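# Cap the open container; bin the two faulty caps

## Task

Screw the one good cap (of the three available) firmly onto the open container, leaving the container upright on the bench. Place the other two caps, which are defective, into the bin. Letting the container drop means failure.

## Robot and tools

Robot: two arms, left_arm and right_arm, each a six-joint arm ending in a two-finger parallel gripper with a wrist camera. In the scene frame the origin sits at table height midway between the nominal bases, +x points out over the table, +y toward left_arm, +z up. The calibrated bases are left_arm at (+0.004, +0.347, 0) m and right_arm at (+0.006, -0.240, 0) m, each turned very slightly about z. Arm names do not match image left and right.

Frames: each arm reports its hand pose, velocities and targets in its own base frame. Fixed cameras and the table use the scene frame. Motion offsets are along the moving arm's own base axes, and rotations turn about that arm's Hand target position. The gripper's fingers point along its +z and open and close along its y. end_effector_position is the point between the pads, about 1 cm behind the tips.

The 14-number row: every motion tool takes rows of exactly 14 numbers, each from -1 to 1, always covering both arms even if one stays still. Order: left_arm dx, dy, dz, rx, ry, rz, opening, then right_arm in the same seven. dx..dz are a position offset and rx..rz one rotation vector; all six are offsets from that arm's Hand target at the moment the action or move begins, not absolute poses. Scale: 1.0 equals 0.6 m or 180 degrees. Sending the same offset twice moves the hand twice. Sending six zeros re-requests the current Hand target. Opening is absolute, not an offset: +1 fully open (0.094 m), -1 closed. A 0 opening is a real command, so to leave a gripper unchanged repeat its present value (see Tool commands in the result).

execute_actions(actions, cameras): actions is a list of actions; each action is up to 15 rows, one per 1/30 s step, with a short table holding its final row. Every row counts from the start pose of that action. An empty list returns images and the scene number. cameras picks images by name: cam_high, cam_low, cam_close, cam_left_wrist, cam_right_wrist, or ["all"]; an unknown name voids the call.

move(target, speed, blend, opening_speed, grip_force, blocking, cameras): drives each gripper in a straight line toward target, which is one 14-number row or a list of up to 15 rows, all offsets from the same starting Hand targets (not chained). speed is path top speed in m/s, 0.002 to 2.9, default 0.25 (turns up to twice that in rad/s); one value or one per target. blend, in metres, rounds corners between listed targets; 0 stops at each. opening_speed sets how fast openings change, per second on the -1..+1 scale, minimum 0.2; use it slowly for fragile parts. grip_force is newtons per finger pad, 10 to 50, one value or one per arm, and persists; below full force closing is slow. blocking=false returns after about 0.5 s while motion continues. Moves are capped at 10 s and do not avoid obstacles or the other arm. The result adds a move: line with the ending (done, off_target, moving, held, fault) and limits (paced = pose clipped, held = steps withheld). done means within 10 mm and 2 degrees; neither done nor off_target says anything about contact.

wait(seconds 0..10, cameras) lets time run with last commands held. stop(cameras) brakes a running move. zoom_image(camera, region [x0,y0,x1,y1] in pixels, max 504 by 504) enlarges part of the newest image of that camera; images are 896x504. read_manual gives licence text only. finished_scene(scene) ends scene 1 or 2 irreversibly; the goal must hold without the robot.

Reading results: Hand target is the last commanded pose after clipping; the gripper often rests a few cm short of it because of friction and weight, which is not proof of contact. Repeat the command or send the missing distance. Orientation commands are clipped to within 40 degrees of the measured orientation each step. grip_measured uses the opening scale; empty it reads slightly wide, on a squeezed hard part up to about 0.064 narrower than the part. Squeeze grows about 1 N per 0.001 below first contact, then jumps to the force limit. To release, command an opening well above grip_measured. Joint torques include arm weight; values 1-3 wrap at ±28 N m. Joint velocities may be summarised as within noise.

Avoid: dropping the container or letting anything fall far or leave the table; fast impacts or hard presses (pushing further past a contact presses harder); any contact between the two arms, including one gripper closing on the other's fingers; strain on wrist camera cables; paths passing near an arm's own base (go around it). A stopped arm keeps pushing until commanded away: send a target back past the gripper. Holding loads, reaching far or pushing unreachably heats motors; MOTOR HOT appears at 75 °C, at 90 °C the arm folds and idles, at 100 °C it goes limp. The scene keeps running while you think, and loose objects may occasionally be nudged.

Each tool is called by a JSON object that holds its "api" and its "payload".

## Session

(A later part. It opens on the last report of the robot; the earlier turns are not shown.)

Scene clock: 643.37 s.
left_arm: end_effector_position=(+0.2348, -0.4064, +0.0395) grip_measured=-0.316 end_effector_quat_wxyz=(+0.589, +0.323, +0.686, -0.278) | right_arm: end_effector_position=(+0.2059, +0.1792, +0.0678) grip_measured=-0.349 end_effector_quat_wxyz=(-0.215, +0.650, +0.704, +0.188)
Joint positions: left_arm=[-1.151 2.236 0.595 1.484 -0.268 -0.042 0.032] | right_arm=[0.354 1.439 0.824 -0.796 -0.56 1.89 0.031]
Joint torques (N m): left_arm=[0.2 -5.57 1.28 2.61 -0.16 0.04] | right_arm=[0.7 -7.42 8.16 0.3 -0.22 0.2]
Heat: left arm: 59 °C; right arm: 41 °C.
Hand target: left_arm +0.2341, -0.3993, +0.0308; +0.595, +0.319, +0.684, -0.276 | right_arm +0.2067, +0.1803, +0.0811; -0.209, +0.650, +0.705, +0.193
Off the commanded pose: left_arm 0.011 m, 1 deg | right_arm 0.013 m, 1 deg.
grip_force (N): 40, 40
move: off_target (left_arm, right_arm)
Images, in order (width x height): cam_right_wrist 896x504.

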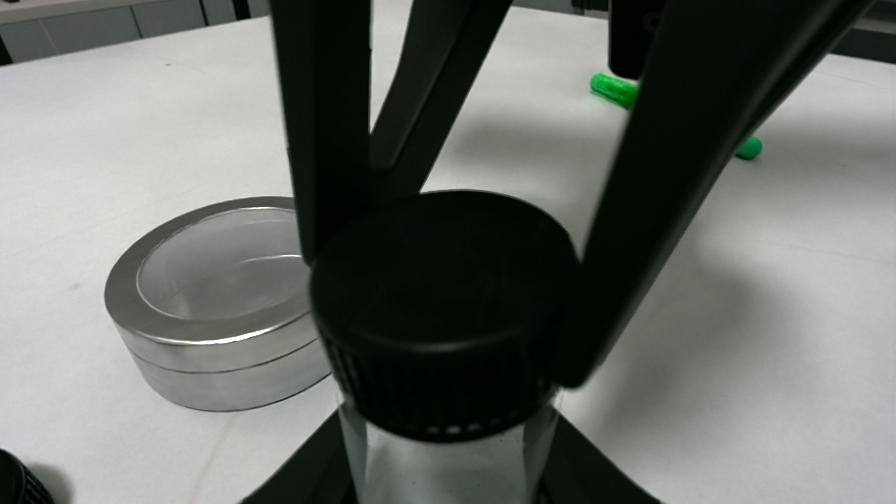

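{"api": "move", "payload": {"target": [[0,0,0,0,0,0,-0.42,0,0,0.0133,0,0,0,-0.44]], "speed": 0.05, "cameras": ["cam_left_wrist","cam_right_wrist"]}}

Scene clock: 644.47 s.
left_arm: end_effector_position=(+0.2348, -0.4064, +0.0395) grip_measured=-0.316 end_effector_quat_wxyz=(+0.589, +0.323, +0.686, -0.278) | right_arm: end_effector_position=(+0.2058, +0.1789, +0.0750) grip_measured=-0.349 end_effector_quat_wxyz=(-0.215, +0.653, +0.702, +0.186)
Joint positions: left_arm=[-1.151 2.236 0.595 1.484 -0.268 -0.042 0.032] | right_arm=[0.355 1.43 0.848 -0.833 -0.557 1.896 0.031]
Joint torques (N m): left_arm=[0.17 -5.6 1.31 2.61 -0.16 0.04] | right_arm=[0.64 -7.42 8.23 0.3 -0.28 0.12]
Heat: left arm: 59 °C; right arm: 41 °C.
Hand target: left_arm +0.2341, -0.3993, +0.0308; +0.595, +0.319, +0.684, -0.276 | right_arm +0.2067, +0.1803, +0.0891; -0.209, +0.650, +0.704, +0.193
Off the commanded pose: left_arm 0.011 m, 1 deg | right_arm 0.014 m, 1 deg.
grip_force (N): 40, 40
move: off_target (left_arm, right_arm)
Images, in order (width x height): cam_left_wrist 896x504, cam_right_wrist 896x504.

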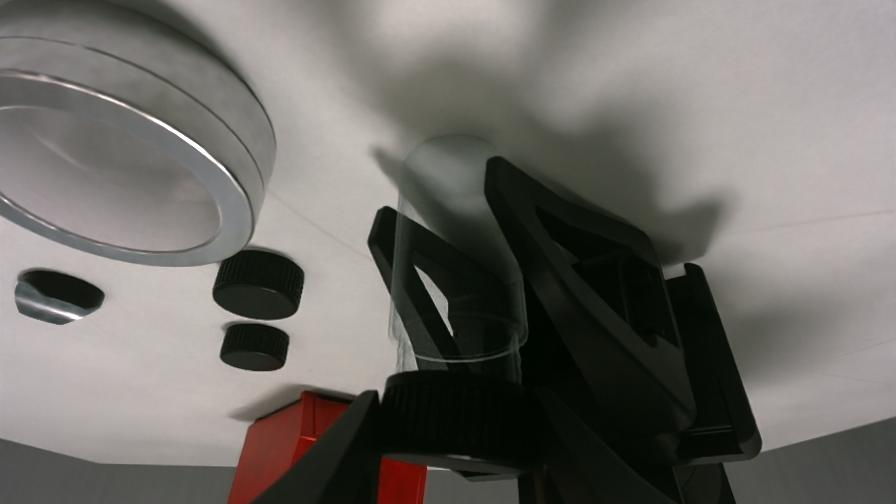

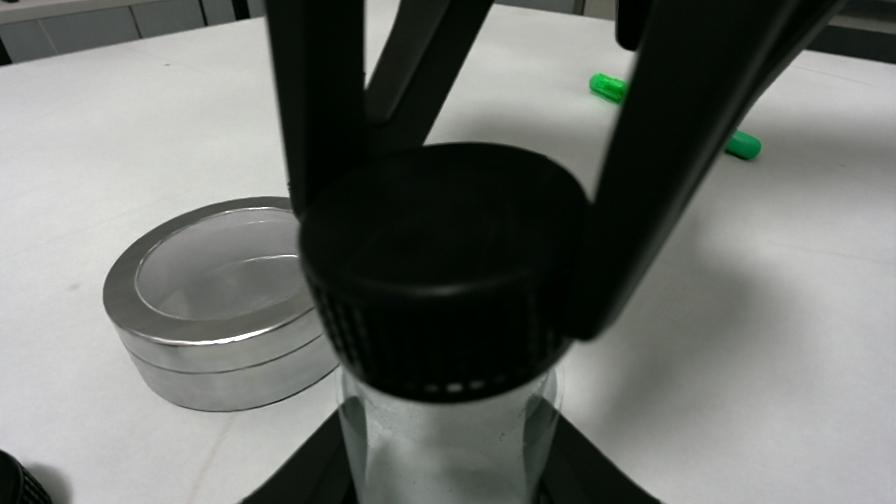

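{"api": "execute_actions", "payload": {"actions": []}}

Scene clock: 646.93 s.
left_arm: end_effector_position=(+0.2348, -0.4064, +0.0395) grip_measured=-0.316 end_effector_quat_wxyz=(+0.589, +0.323, +0.686, -0.278) | right_arm: end_effector_position=(+0.2058, +0.1789, +0.0750) grip_measured=-0.349 end_effector_quat_wxyz=(-0.215, +0.653, +0.702, +0.186)
Joint positions: left_arm=[-1.151 2.236 0.595 1.484 -0.268 -0.042 0.032] | right_arm=[0.355 1.43 0.848 -0.833 -0.557 1.896 0.031]
Joint velocities: within noise
Joint torques (N m): left_arm=[0.16 -5.56 1.29 2.61 -0.17 0.04] | right_arm=[0.68 -7.46 8.23 0.29 -0.26 0.1]
Heat: left arm: 59 °C; right arm: 41 °C.
Hand target: left_arm +0.2341, -0.3993, +0.0308; +0.595, +0.319, +0.684, -0.276 | right_arm +0.2067, +0.1803, +0.0891; -0.209, +0.650, +0.704, +0.193
Tool commands: left_gripper/opening=-0.42 right_gripper/opening=-0.44
Off the commanded pose: left_arm 0.011 m, 1 deg | right_arm 0.014 m, 1 deg.
grip_force (N): 40, 40

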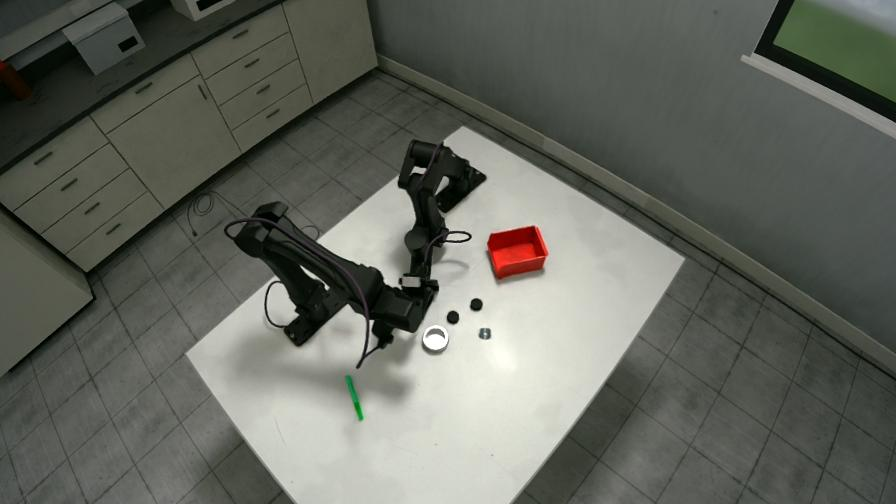

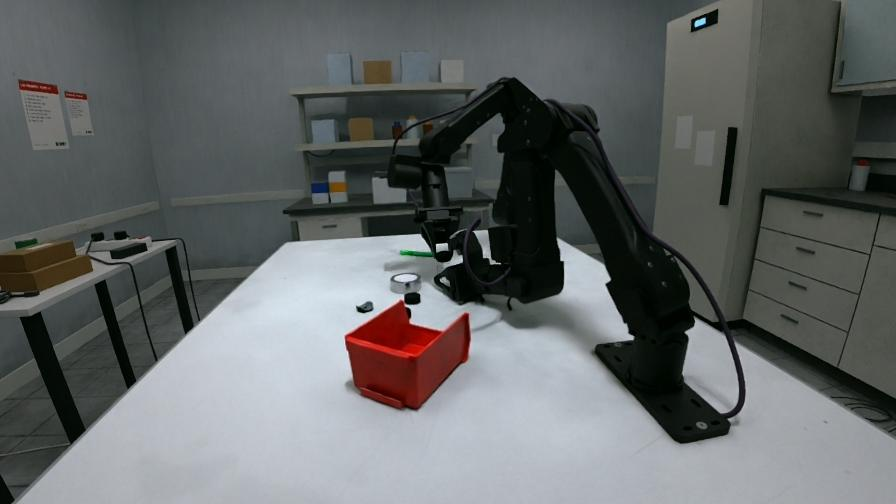

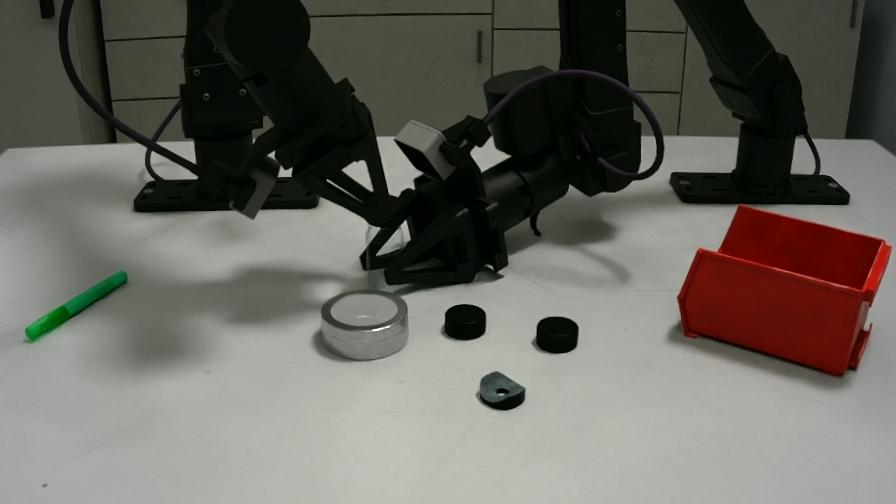

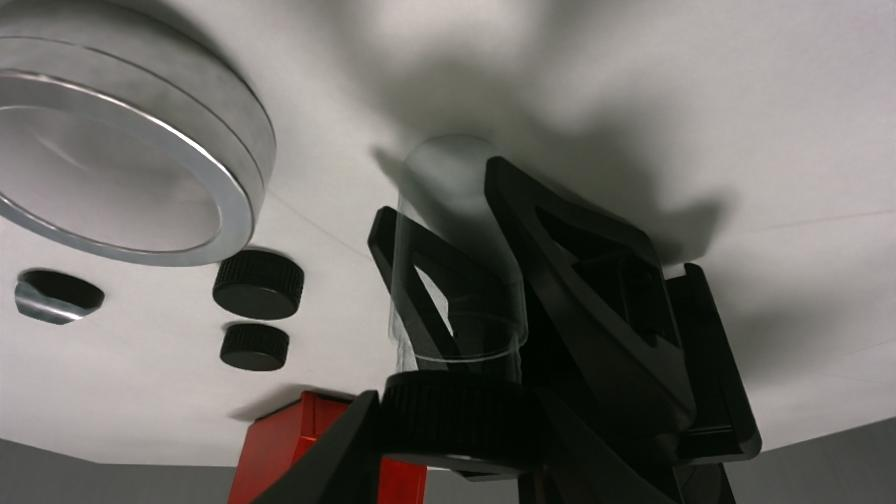

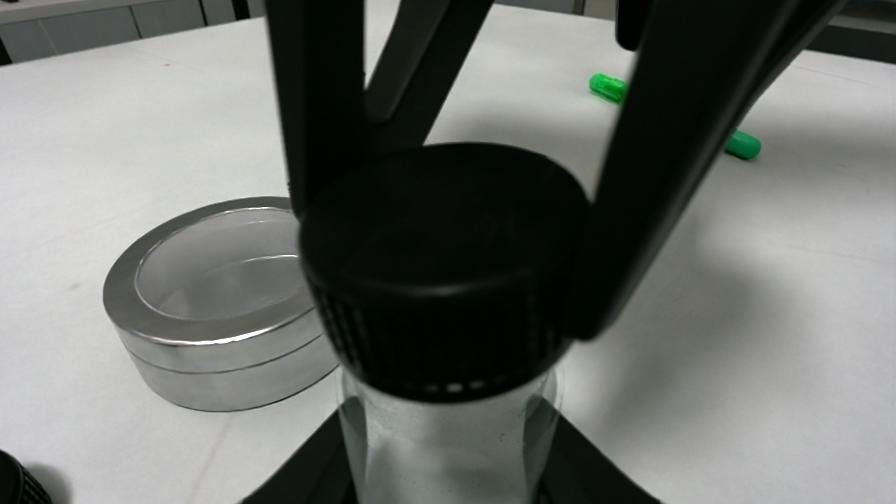

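{"api": "zoom_image", "payload": {"camera": "cam_left_wrist", "region": [360, 290, 560, 402]}}

{"api": "zoom_image", "payload": {"camera": "cam_right_wrist", "region": [310, 340, 590, 500]}}

Scaled by 2.520.

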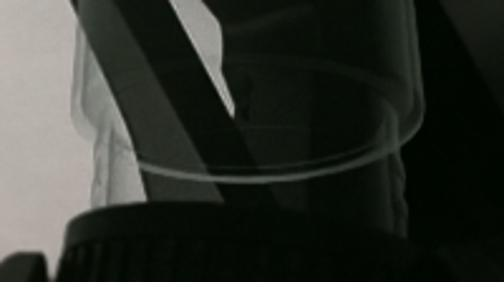

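Scaled by 1.800.

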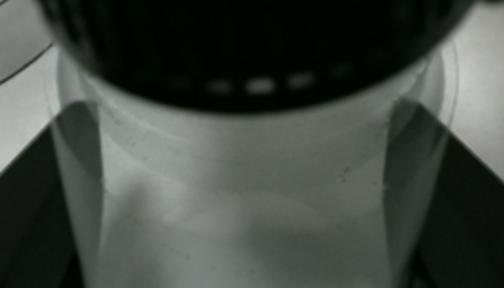

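{"api": "move", "payload": {"target": [0,0,0,0,0,0,-0.42, 0,0,0.06,0,0,0,-0.44], "speed": 0.15, "cameras": ["cam_right_wrist","cam_left_wrist"]}}

{"api": "zoom_image", "payload": {"camera": "cam_right_wrist", "region": [300, 190, 600, 410]}}

{"api": "zoom_image", "payload": {"camera": "cam_left_wrist", "region": [350, 200, 560, 400]}}

Scene clock: 650.57 s.
left_arm: end_effector_position=(+0.2348, -0.4064, +0.0395) grip_measured=-0.316 end_effector_quat_wxyz=(+0.589, +0.323, +0.686, -0.278) | right_arm: end_effector_position=(+0.2039, +0.1782, +0.1109) grip_measured=-0.349 end_effector_quat_wxyz=(-0.218, +0.655, +0.701, +0.179)
Joint positions: left_arm=[-1.151 2.236 0.595 1.484 -0.268 -0.042 0.032] | right_arm=[0.355 1.395 0.97 -1.004 -0.557 1.899 0.031]
Joint torques (N m): left_arm=[0.17 -5.59 1.29 2.6 -0.17 0.04] | right_arm=[0.65 -6.9 8.46 0.46 -0.28 0.08]
Heat: left arm: 59 °C; right arm: 41 °C.
Hand target: left_arm +0.2341, -0.3993, +0.0308; +0.595, +0.319, +0.684, -0.276 | right_arm +0.2067, +0.1802, +0.1251; -0.209, +0.650, +0.704, +0.193
Off the commanded pose: left_arm 0.011 m, 1 deg | right_arm 0.015 m, 2 deg.
grip_force (N): 40, 40
move: off_target (left_arm, right_arm)
Images, in order (width x height): cam_left_wrist 896x504, cam_right_wrist 896x504.

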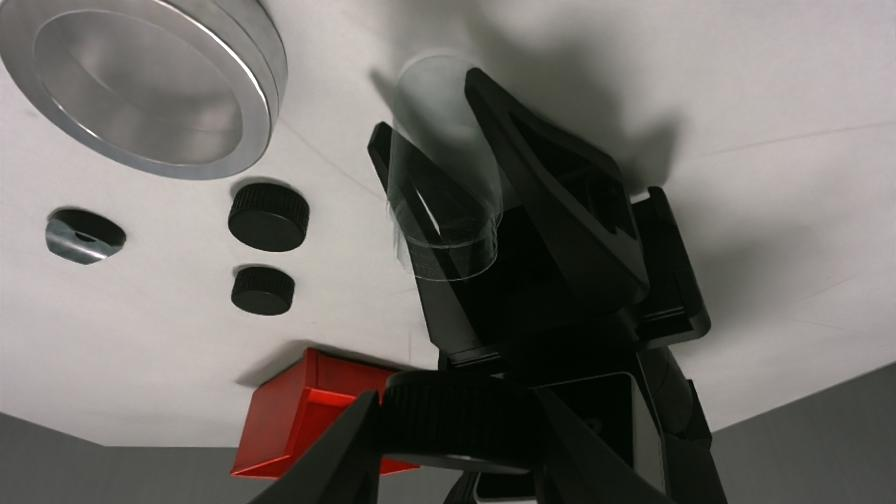

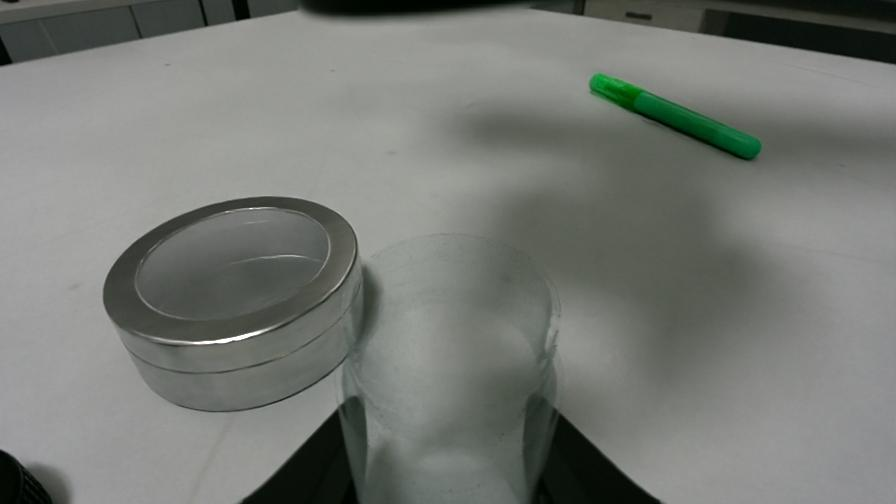

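Scaled by 1.680.

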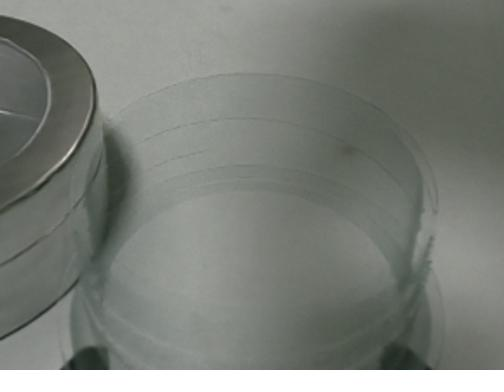

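Scaled by 2.400.

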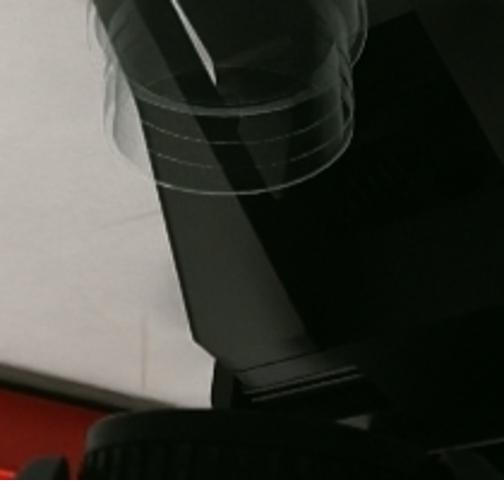

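{"api": "zoom_image", "payload": {"camera": "cam_right_wrist", "region": [340, 225, 460, 315]}}

{"api": "zoom_image", "payload": {"camera": "cam_right_wrist", "region": [450, 225, 570, 370]}}

{"api": "zoom_image", "payload": {"camera": "cam_left_wrist", "region": [380, 220, 510, 290]}}

{"api": "zoom_image", "payload": {"camera": "cam_right_wrist", "region": [330, 290, 580, 460]}}

Scaled by 4.200.

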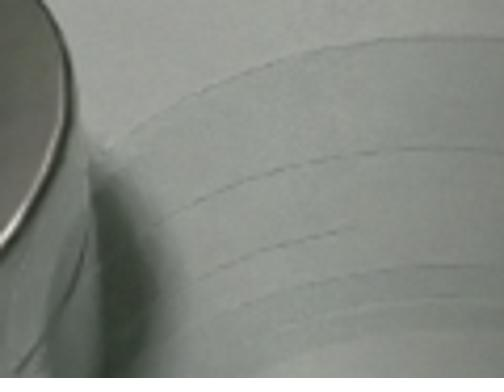

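Scaled by 3.476.

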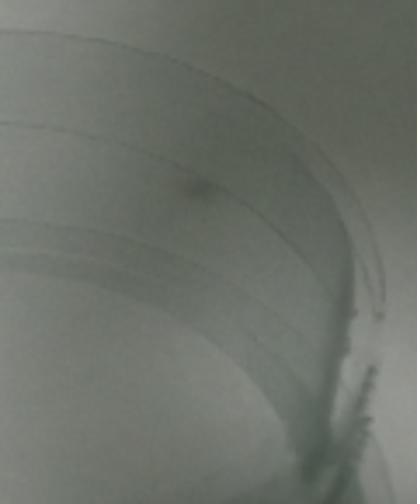

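Scaled by 3.877.

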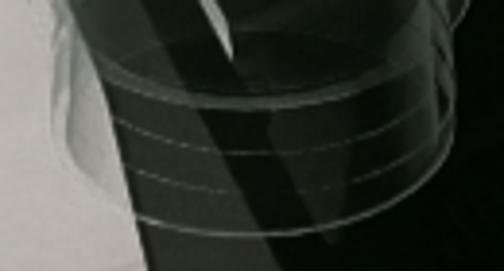

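Scaled by 2.016.

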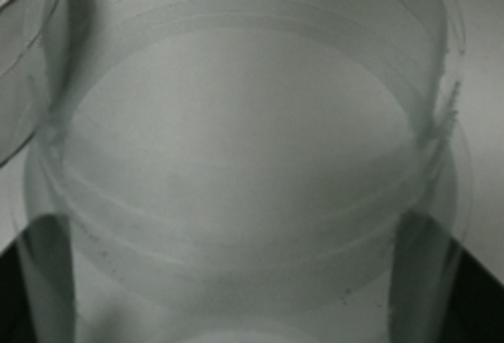

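{"api": "move", "payload": {"target": [0,0,0,0,0,0,-0.42, 0.002,0.001,-0.0683,0,0,0,-0.44], "speed": 0.12, "cameras": ["cam_right_wrist","cam_left_wrist"]}}

Scene clock: 653.67 s.
left_arm: end_effector_position=(+0.2348, -0.4064, +0.0395) grip_measured=-0.316 end_effector_quat_wxyz=(+0.589, +0.323, +0.686, -0.278) | right_arm: end_effector_position=(+0.2085, +0.1799, +0.0886) grip_measured=-0.349 end_effector_quat_wxyz=(-0.209, +0.650, +0.703, +0.197)
Joint positions: left_arm=[-1.151 2.236 0.595 1.484 -0.268 -0.042 0.032] | right_arm=[0.355 1.4 0.877 -0.864 -0.557 1.899 0.031]
Joint torques (N m): left_arm=[0.16 -5.56 1.29 2.61 -0.17 0.03] | right_arm=[0.68 -3.55 5.07 0.77 -0.26 0.06]
Heat: left arm: 59 °C; right arm: 41 °C.
Hand target: left_arm +0.2341, -0.3993, +0.0308; +0.595, +0.319, +0.684, -0.276 | right_arm +0.2079, +0.1809, +0.0841; -0.209, +0.650, +0.704, +0.193
Off the commanded pose: left_arm 0.011 m, 1 deg | right_arm 0.005 m, 0 deg.
grip_force (N): 40, 40
move: off_target (left_arm)
Images, in order (width x height): cam_left_wrist 896x504, cam_right_wrist 896x504.

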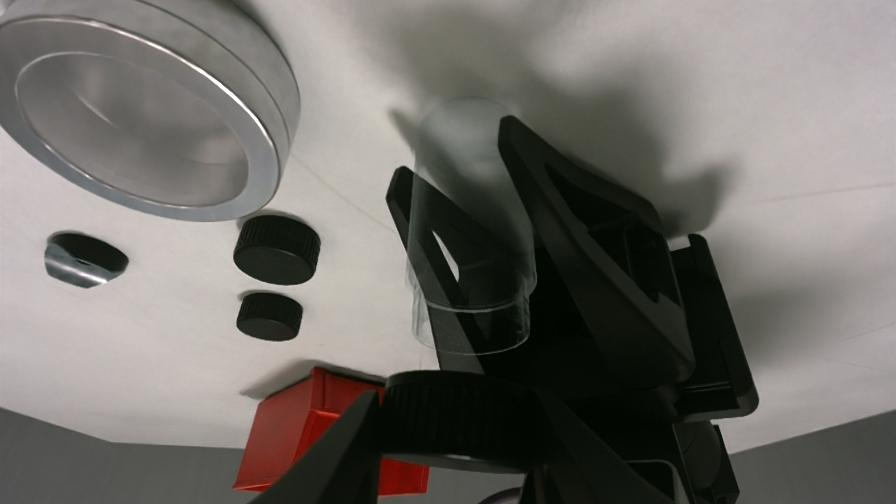

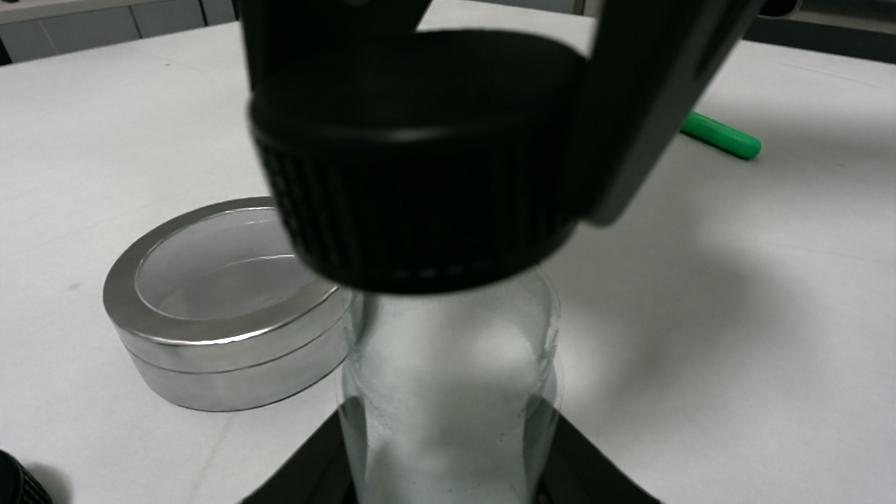

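{"api": "move", "payload": {"target": [0,0,0,0,0,0,-0.42, -0.0065,-0.001,-0.004,0,0,0,-0.44], "speed": 0.1, "cameras": ["cam_right_wrist","cam_left_wrist"]}}

Scene clock: 655.03 s.
left_arm: end_effector_position=(+0.2348, -0.4064, +0.0395) grip_measured=-0.316 end_effector_quat_wxyz=(+0.589, +0.323, +0.686, -0.278) | right_arm: end_effector_position=(+0.2051, +0.1787, +0.0835) grip_measured=-0.349 end_effector_quat_wxyz=(-0.211, +0.651, +0.703, +0.193)
Joint positions: left_arm=[-1.151 2.236 0.595 1.484 -0.268 -0.042 0.032] | right_arm=[0.355 1.4 0.857 -0.853 -0.557 1.9 0.031]
Joint torques (N m): left_arm=[0.17 -5.6 1.31 2.61 -0.17 0.04] | right_arm=[0.96 -4.62 4.98 0.8 -0.26 0.1]
Heat: left arm: 59 °C; right arm: 41 °C.
Hand target: left_arm +0.2341, -0.3993, +0.0308; +0.595, +0.319, +0.684, -0.276 | right_arm +0.2041, +0.1803, +0.0817; -0.209, +0.650, +0.704, +0.193
Off the commanded pose: left_arm 0.011 m, 1 deg | right_arm 0.003 m, 0 deg.
grip_force (N): 40, 40
move: off_target (left_arm)
Images, in order (width x height): cam_left_wrist 896x504, cam_right_wrist 896x504.

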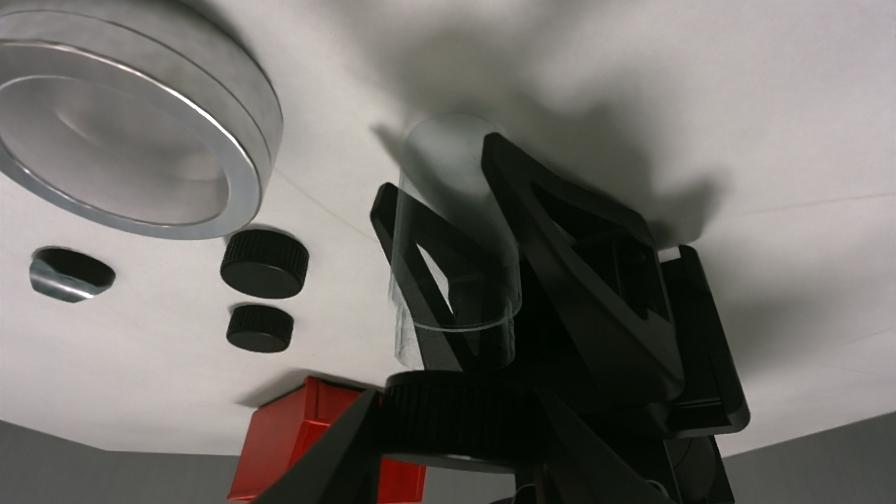

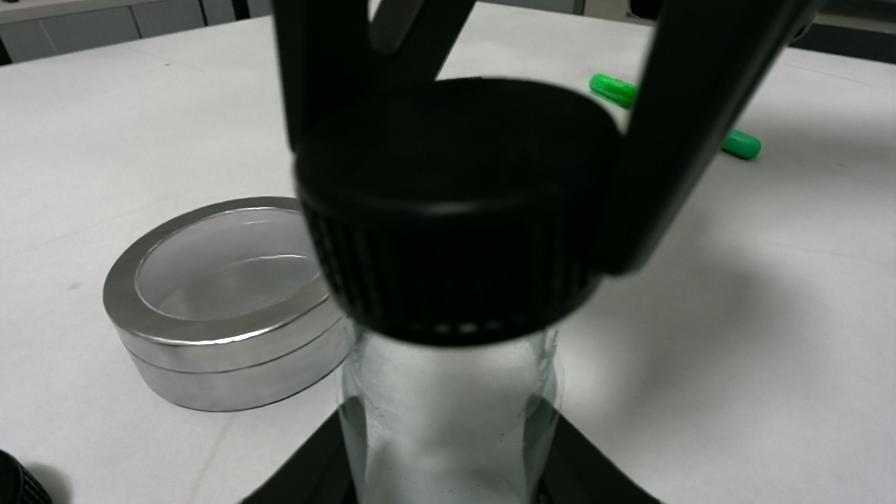

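{"api": "move", "payload": {"target": [[0,0,0,0,0,0,-0.42, 0.002,0.0,-0.0167,0,0,0,-0.44],[0,0,0,0,0,0,-0.42, 0.0035,0.0,-0.0283,0,0,0,-0.44]], "speed": 0.08, "cameras": ["cam_right_wrist","cam_left_wrist"]}}

Scene clock: 656.77 s.
left_arm: end_effector_position=(+0.2348, -0.4064, +0.0395) grip_measured=-0.316 end_effector_quat_wxyz=(+0.589, +0.323, +0.686, -0.278) | right_arm: end_effector_position=(+0.2063, +0.1791, +0.0691) grip_measured=-0.349 end_effector_quat_wxyz=(-0.210, +0.651, +0.703, +0.195)
Joint positions: left_arm=[-1.151 2.236 0.595 1.484 -0.268 -0.042 0.032] | right_arm=[0.355 1.421 0.812 -0.783 -0.556 1.9 0.031]
Joint torques (N m): left_arm=[0.16 -5.59 1.29 2.61 -0.16 0.03] | right_arm=[0.65 -3.64 4.92 0.84 -0.26 0.05]
Heat: left arm: 59 °C; right arm: 41 °C.
Hand target: left_arm +0.2341, -0.3993, +0.0308; +0.595, +0.319, +0.684, -0.276 | right_arm +0.2062, +0.1803, +0.0648; -0.209, +0.650, +0.704, +0.193
Off the commanded pose: left_arm 0.011 m, 1 deg | right_arm 0.005 m, 0 deg.
grip_force (N): 40, 40
move: off_target (left_arm)
Images, in order (width x height): cam_left_wrist 896x504, cam_right_wrist 896x504.

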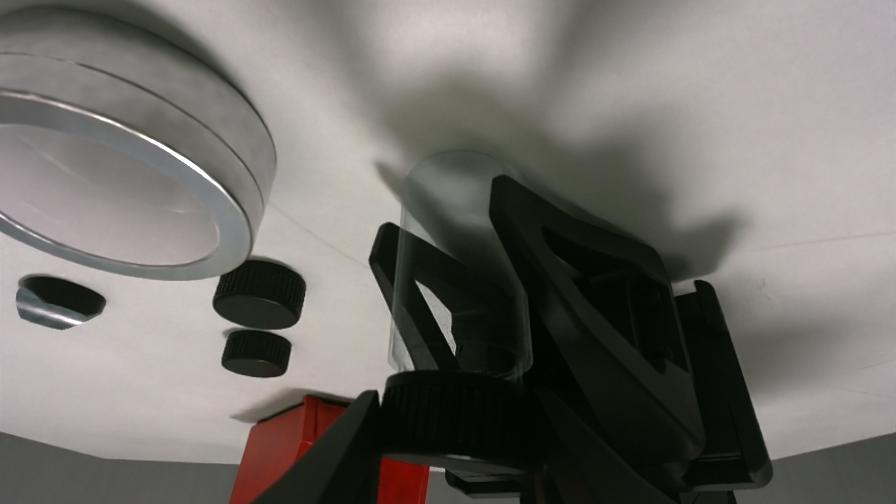

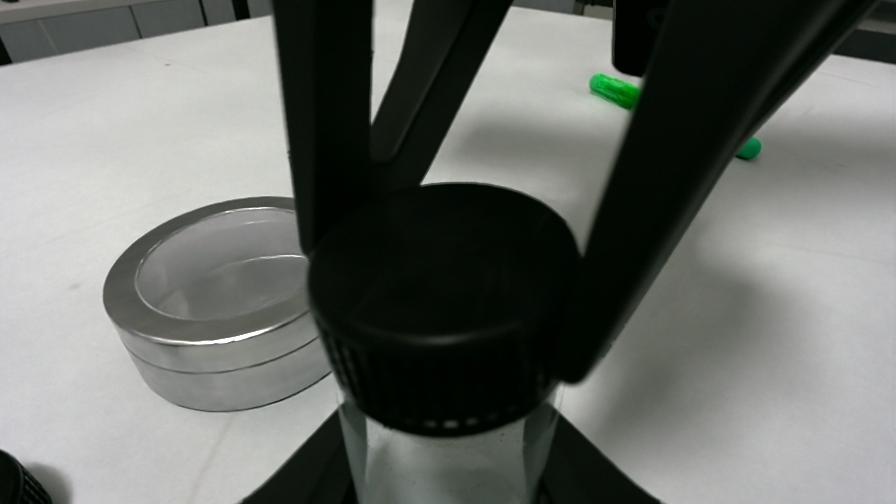

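{"api": "move", "payload": {"target": [[0,0,0,0,0,0,-0.42, 0.001,0.0005,0.0045,0,0,0,0.0],[0,0,0,0,0,0,-0.42, 0.0018,0.0027,0.022,0,0,0.3833,0.0],[0,0,0,0,0,0,-0.42, 0.0018,0.0027,-0.0013,0,0,0.3833,0.0],[0,0,0,0,0,0,-0.42, 0.0018,0.0027,-0.0013,0,0,0.3833,-0.44]], "speed": 0.3, "cameras": ["cam_right_wrist","cam_left_wrist"]}}

Scene clock: 662.13 s.
left_arm: end_effector_position=(+0.2348, -0.4064, +0.0395) grip_measured=-0.316 end_effector_quat_wxyz=(+0.589, +0.323, +0.686, -0.278) | right_arm: end_effector_position=(+0.2075, +0.1814, +0.0702) grip_measured=-0.350 end_effector_quat_wxyz=(-0.280, +0.142, +0.948, +0.046)
Joint positions: left_arm=[-1.151 2.236 0.595 1.484 -0.268 -0.042 0.032] | right_arm=[0.463 1.984 1.441 -1.462 -0.39 0.673 0.031]
Joint torques (N m): left_arm=[0.16 -5.59 1.31 2.61 -0.16 0.04] | right_arm=[0.57 -7.6 4.41 -0.2 -0.14 -0.04]
Heat: left arm: 59 °C; right arm: 41 °C.
Hand target: left_arm +0.2341, -0.3993, +0.0308; +0.595, +0.319, +0.684, -0.276 | right_arm +0.2072, +0.1819, +0.0639; -0.282, +0.137, +0.949, +0.041
Off the commanded pose: left_arm 0.011 m, 1 deg | right_arm 0.006 m, 1 deg.
grip_force (N): 40, 40
move: off_target (left_arm)
Images, in order (width x height): cam_left_wrist 896x504, cam_right_wrist 896x504.

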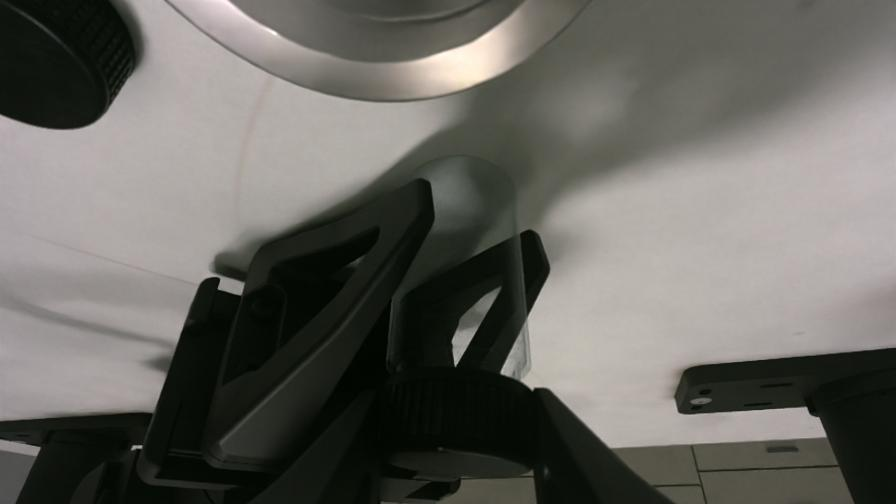

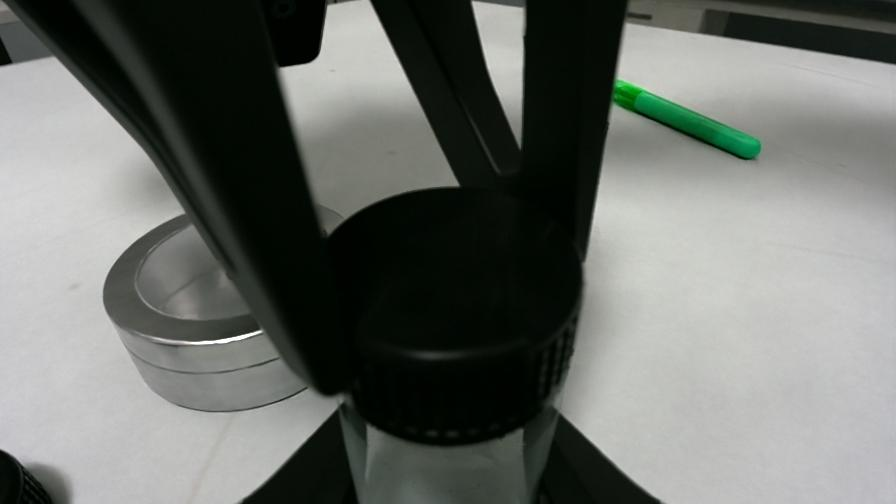

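{"api": "move", "payload": {"target": [[0,0,0,0,0,0,-0.42, 0.0025,-0.0043,-0.0167,0,0,-0.3833,-0.44],[0,0,0,0,0,0,-0.42, 0.0025,-0.0043,0.0055,0,0,-0.3833,0.0],[0,0,0,0,0,0,-0.42, 0,0,0.0228,0,0,0,0.0],[0,0,0,0,0,0,-0.42, 0,0,0,0,0,0,0.0],[0,0,0,0,0,0,-0.42, 0,0,0,0,0,0,-0.44]], "speed": [0.3,0.3,0.4,0.3,0.3], "cameras": ["cam_right_wrist","cam_left_wrist"]}}

Scene clock: 670.07 s.
left_arm: end_effector_position=(+0.2345, -0.4066, +0.0395) grip_measured=-0.316 end_effector_quat_wxyz=(+0.589, +0.323, +0.686, -0.278) | right_arm: end_effector_position=(+0.2073, +0.1814, +0.0700) grip_measured=-0.352 end_effector_quat_wxyz=(-0.281, +0.142, +0.948, +0.045)
Joint positions: left_arm=[-1.151 2.236 0.595 1.484 -0.266 -0.042 0.032] | right_arm=[0.463 1.984 1.44 -1.462 -0.39 0.673 0.03]
Joint torques (N m): left_arm=[0.17 -5.59 1.29 2.61 -0.18 0.04] | right_arm=[0.5 -7.51 4.44 -0.21 -0.15 -0.04]
Heat: left arm: 59 °C; right arm: 41 °C.
Hand target: left_arm +0.2341, -0.3993, +0.0308; +0.595, +0.319, +0.684, -0.276 | right_arm +0.2072, +0.1819, +0.0639; -0.282, +0.137, +0.949, +0.041
Off the commanded pose: left_arm 0.011 m, 1 deg | right_arm 0.006 m, 1 deg.
grip_force (N): 40, 40
move: off_target (left_arm)
Images, in order (width x height): cam_left_wrist 896x504, cam_right_wrist 896x504.

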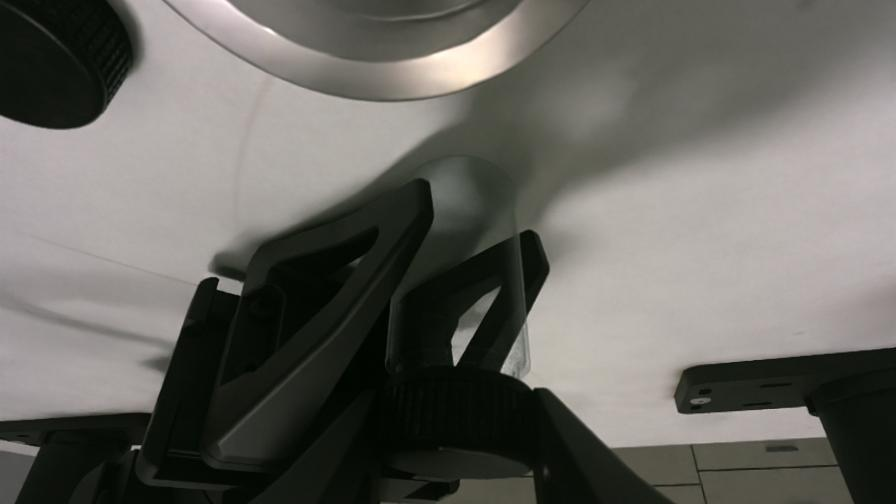

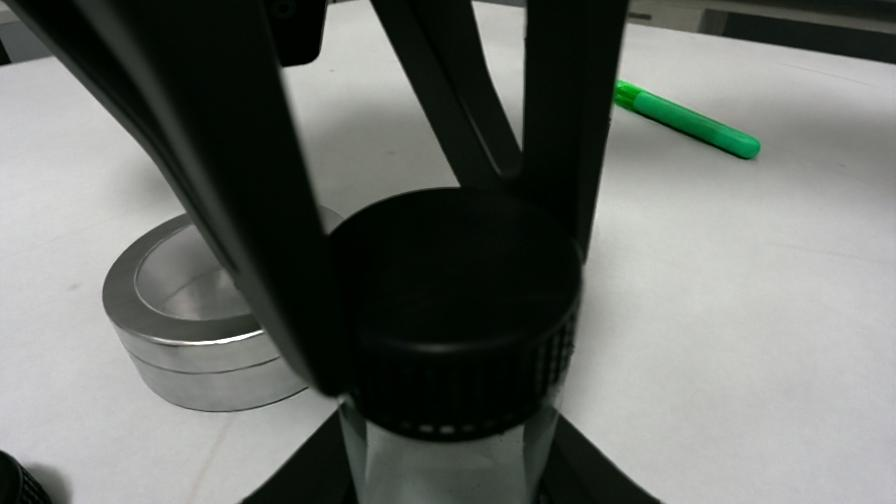

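{"api": "move", "payload": {"target": [[0,0,0,0,0,0,-0.42, 0.0025,-0.0043,-0.0167,0,0,-0.3833,-0.44],[0,0,0,0,0,0,-0.42, 0.0025,-0.0043,0.0055,0,0,-0.3833,0.0],[0,0,0,0,0,0,-0.42, 0,0,0.0228,0,0,0,0.0],[0,0,0,0,0,0,-0.42, 0,0,0,0,0,0,0.0],[0,0,0,0,0,0,-0.42, 0,0,0,0,0,0,-0.44]], "speed": [0.3,0.3,0.4,0.3,0.3], "cameras": ["cam_right_wrist"]}}

{"api": "move", "payload": {"target": [[0,0,0,0,0,0,-0.42, 0.0025,-0.0043,-0.0167,0,0,-0.3833,-0.44],[0,0,0,0,0,0,-0.42, 0.0025,-0.0043,0.0055,0,0,-0.3833,0.0],[0,0,0,0,0,0,-0.42, 0,0,0.0228,0,0,0,0.0],[0,0,0,0,0,0,-0.42, 0,0,0,0,0,0,0.0],[0,0,0,0,0,0,-0.42, 0,0,0,0,0,0,-0.44]], "speed": [0.3,0.3,0.4,0.3,0.3], "cameras": ["cam_right_wrist"]}}

Scene clock: 678.07 s.
left_arm: end_effector_position=(+0.2342, -0.4069, +0.0395) grip_measured=-0.316 end_effector_quat_wxyz=(+0.589, +0.324, +0.686, -0.279) | right_arm: end_effector_position=(+0.2073, +0.1812, +0.0700) grip_measured=-0.353 end_effector_quat_wxyz=(-0.280, +0.142, +0.948, +0.045)
Joint positions: left_arm=[-1.151 2.236 0.595 1.484 -0.264 -0.042 0.032] | right_arm=[0.463 1.984 1.44 -1.462 -0.389 0.673 0.03]
Joint torques (N m): left_arm=[0.16 -5.57 1.31 2.61 -0.2 0.03] | right_arm=[0.49 -7.57 4.4 -0.22 -0.15 -0.05]
Heat: left arm: 60 °C; right arm: 41 °C.
Hand target: left_arm +0.2341, -0.3993, +0.0308; +0.595, +0.319, +0.684, -0.276 | right_arm +0.2072, +0.1819, +0.0639; -0.282, +0.137, +0.949, +0.041
Off the commanded pose: left_arm 0.012 m, 1 deg | right_arm 0.006 m, 1 deg.
grip_force (N): 40, 40
move: off_target (left_arm)
Images, in order (width x height): cam_right_wrist 896x504.

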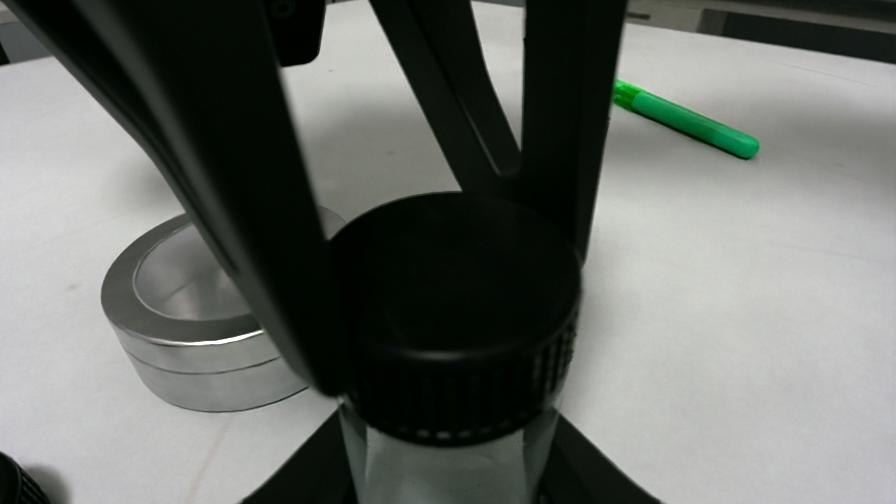

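Scene clock: 685.47 s.
left_arm: end_effector_position=(+0.2343, -0.4068, +0.0395) grip_measured=-0.316 end_effector_quat_wxyz=(+0.589, +0.324, +0.686, -0.279) | right_arm: end_effector_position=(+0.2074, +0.1810, +0.0699) grip_measured=-0.357 end_effector_quat_wxyz=(-0.280, +0.141, +0.948, +0.045)
Joint positions: left_arm=[-1.151 2.236 0.595 1.484 -0.264 -0.042 0.032] | right_arm=[0.463 1.984 1.44 -1.462 -0.388 0.673 0.03]
Joint torques (N m): left_arm=[0.16 -5.57 1.28 2.61 -0.2 0.03] | right_arm=[0.5 -7.56 4.45 -0.21 -0.17 -0.04]
Heat: left arm: 60 °C; right arm: 41 °C.
Hand target: left_arm +0.2341, -0.3993, +0.0308; +0.595, +0.319, +0.684, -0.276 | right_arm +0.2072, +0.1819, +0.0639; -0.282, +0.137, +0.949, +0.041
Off the commanded pose: left_arm 0.011 m, 1 deg | right_arm 0.006 m, 1 deg.
grip_force (N): 40, 40
move: off_target (left_arm)
Images, in order (width x height): cam_right_wrist 896x504.

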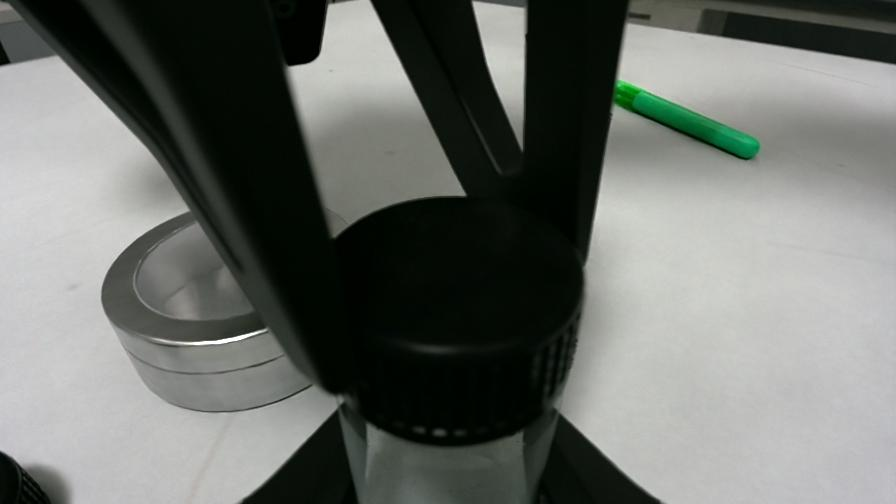

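{"api": "move", "payload": {"target": [[0,0,0,0,0,0,-0.42, 0.0025,-0.0043,-0.0167,0,0,-0.3833,-0.44],[0,0,0,0,0,0,-0.42, 0.0025,-0.0043,0.0055,0,0,-0.3833,0.0],[0,0,0,0,0,0,-0.42, 0,0,0.0228,0,0,0,0.0],[0,0,0,0,0,0,-0.42, 0,0,-0.0033,0,0,0,0.0],[0,0,0,0,0,0,-0.42, 0,0,-0.0033,0,0,0,-0.44]], "speed": [0.3,0.3,0.4,0.3,0.3], "cameras": ["cam_right_wrist"]}}

{"api": "move", "payload": {"target": [[0,0,0,0,0,0,-0.42, 0.0025,-0.0043,-0.0167,0,0,-0.3833,-0.44],[0,0,0,0,0,0,-0.42, 0.0025,-0.0043,0.0055,0,0,-0.3833,0.0],[0,0,0,0,0,0,-0.42, 0,0,0.0228,0,0,0,0.0],[0,0,0,0,0,0,-0.42, 0,0,-0.0017,0,0,0,0.0],[0,0,0,0,0,0,-0.42, 0,0,-0.0017,0,0,0,-0.44]], "speed": [0.3,0.3,0.4,0.3,0.3], "cameras": ["cam_right_wrist"]}}

Scene clock: 693.67 s.
left_arm: end_effector_position=(+0.2345, -0.4066, +0.0395) grip_measured=-0.316 end_effector_quat_wxyz=(+0.589, +0.324, +0.686, -0.278) | right_arm: end_effector_position=(+0.2087, +0.1813, +0.0684) grip_measured=-0.358 end_effector_quat_wxyz=(-0.278, +0.141, +0.949, +0.045)
Joint positions: left_arm=[-1.151 2.236 0.595 1.484 -0.266 -0.042 0.032] | right_arm=[0.463 1.987 1.44 -1.455 -0.386 0.673 0.03]
Joint torques (N m): left_arm=[0.16 -5.56 1.28 2.61 -0.18 0.03] | right_arm=[0.49 -7.6 4 -0.22 -0.2 -0.06]
Heat: left arm: 60 °C; right arm: 41 °C.
Hand target: left_arm +0.2341, -0.3993, +0.0308; +0.595, +0.319, +0.684, -0.276 | right_arm +0.2072, +0.1819, +0.0619; -0.282, +0.137, +0.949, +0.041
Off the commanded pose: left_arm 0.011 m, 1 deg | right_arm 0.007 m, 1 deg.
grip_force (N): 40, 40
move: off_target (left_arm)
Images, in order (width x height): cam_right_wrist 896x504.

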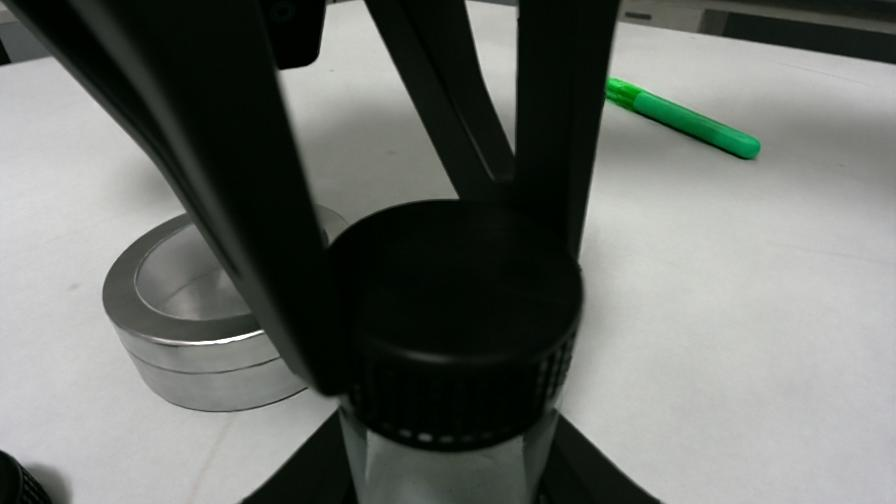

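Scene clock: 701.07 s.
left_arm: end_effector_position=(+0.2345, -0.4066, +0.0395) grip_measured=-0.316 end_effector_quat_wxyz=(+0.589, +0.324, +0.686, -0.278) | right_arm: end_effector_position=(+0.2079, +0.1813, +0.0672) grip_measured=-0.357 end_effector_quat_wxyz=(-0.279, +0.141, +0.949, +0.045)
Joint positions: left_arm=[-1.151 2.236 0.595 1.484 -0.266 -0.042 0.032] | right_arm=[0.463 1.988 1.435 -1.451 -0.388 0.673 0.03]
Joint torques (N m): left_arm=[0.17 -5.59 1.31 2.61 -0.18 0.04] | right_arm=[0.5 -7.61 4.25 -0.21 -0.17 -0.05]
Heat: left arm: 60 °C; right arm: 41 °C.
Hand target: left_arm +0.2341, -0.3993, +0.0308; +0.595, +0.319, +0.684, -0.276 | right_arm +0.2071, +0.1819, +0.0609; -0.282, +0.137, +0.949, +0.041
Off the commanded pose: left_arm 0.011 m, 1 deg | right_arm 0.006 m, 1 deg.
grip_force (N): 40, 40
move: off_target (left_arm)
Images, in order (width x height): cam_right_wrist 896x504.

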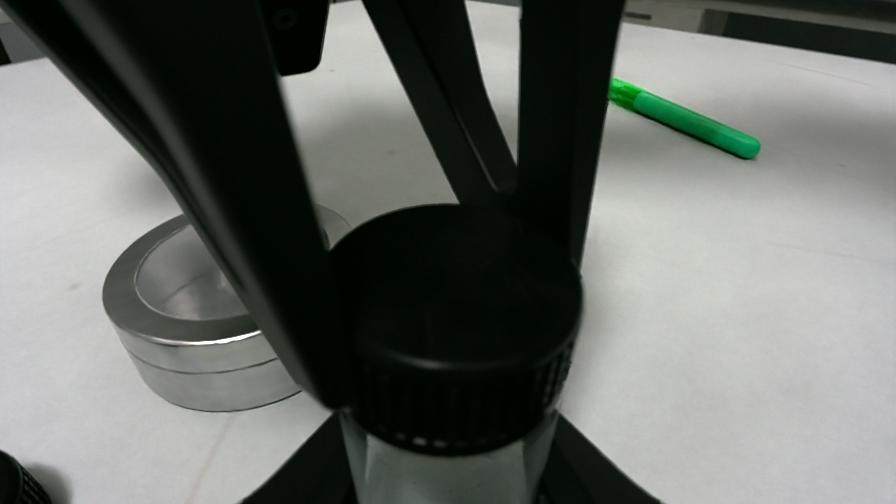

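{"api": "move", "payload": {"target": [[0,0,0,0,0,0,-0.42, 0.0025,-0.0043,-0.0133,0,0,-0.3833,-0.44],[0,0,0,0,0,0,-0.42, 0.0025,-0.0043,0.0075,0,0,-0.3833,0.0],[0,0,0,0,0,0,-0.42, 0,0,0.0258,0,0,0,0.0],[0,0,0,0,0,0,-0.42, 0,0,-0.001,0,0,0,0.0],[0,0,0,0,0,0,-0.42, 0,0,-0.001,0,0,0,-0.44]], "speed": [0.3,0.3,0.4,0.3,0.3], "cameras": ["cam_right_wrist"]}}

Scene clock: 709.00 s.
left_arm: end_effector_position=(+0.2345, -0.4066, +0.0395) grip_measured=-0.316 end_effector_quat_wxyz=(+0.589, +0.324, +0.686, -0.278) | right_arm: end_effector_position=(+0.2082, +0.1810, +0.0666) grip_measured=-0.358 end_effector_quat_wxyz=(-0.279, +0.141, +0.949, +0.044)
Joint positions: left_arm=[-1.151 2.236 0.595 1.484 -0.266 -0.042 0.032] | right_arm=[0.463 1.989 1.434 -1.449 -0.386 0.673 0.03]
Joint torques (N m): left_arm=[0.16 -5.59 1.28 2.62 -0.18 0.03] | right_arm=[0.5 -7.61 4.11 -0.2 -0.19 -0.06]
Heat: left arm: 60 °C; right arm: 41 °C.
Hand target: left_arm +0.2341, -0.3993, +0.0308; +0.595, +0.319, +0.684, -0.276 | right_arm +0.2071, +0.1819, +0.0603; -0.282, +0.137, +0.949, +0.041
Off the commanded pose: left_arm 0.011 m, 1 deg | right_arm 0.006 m, 1 deg.
grip_force (N): 40, 40
move: off_target (left_arm)
Images, in order (width x height): cam_right_wrist 896x504.

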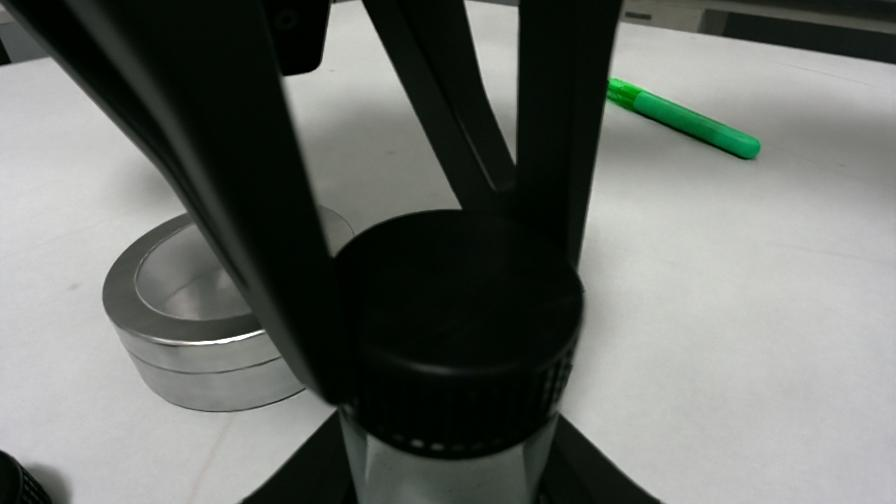

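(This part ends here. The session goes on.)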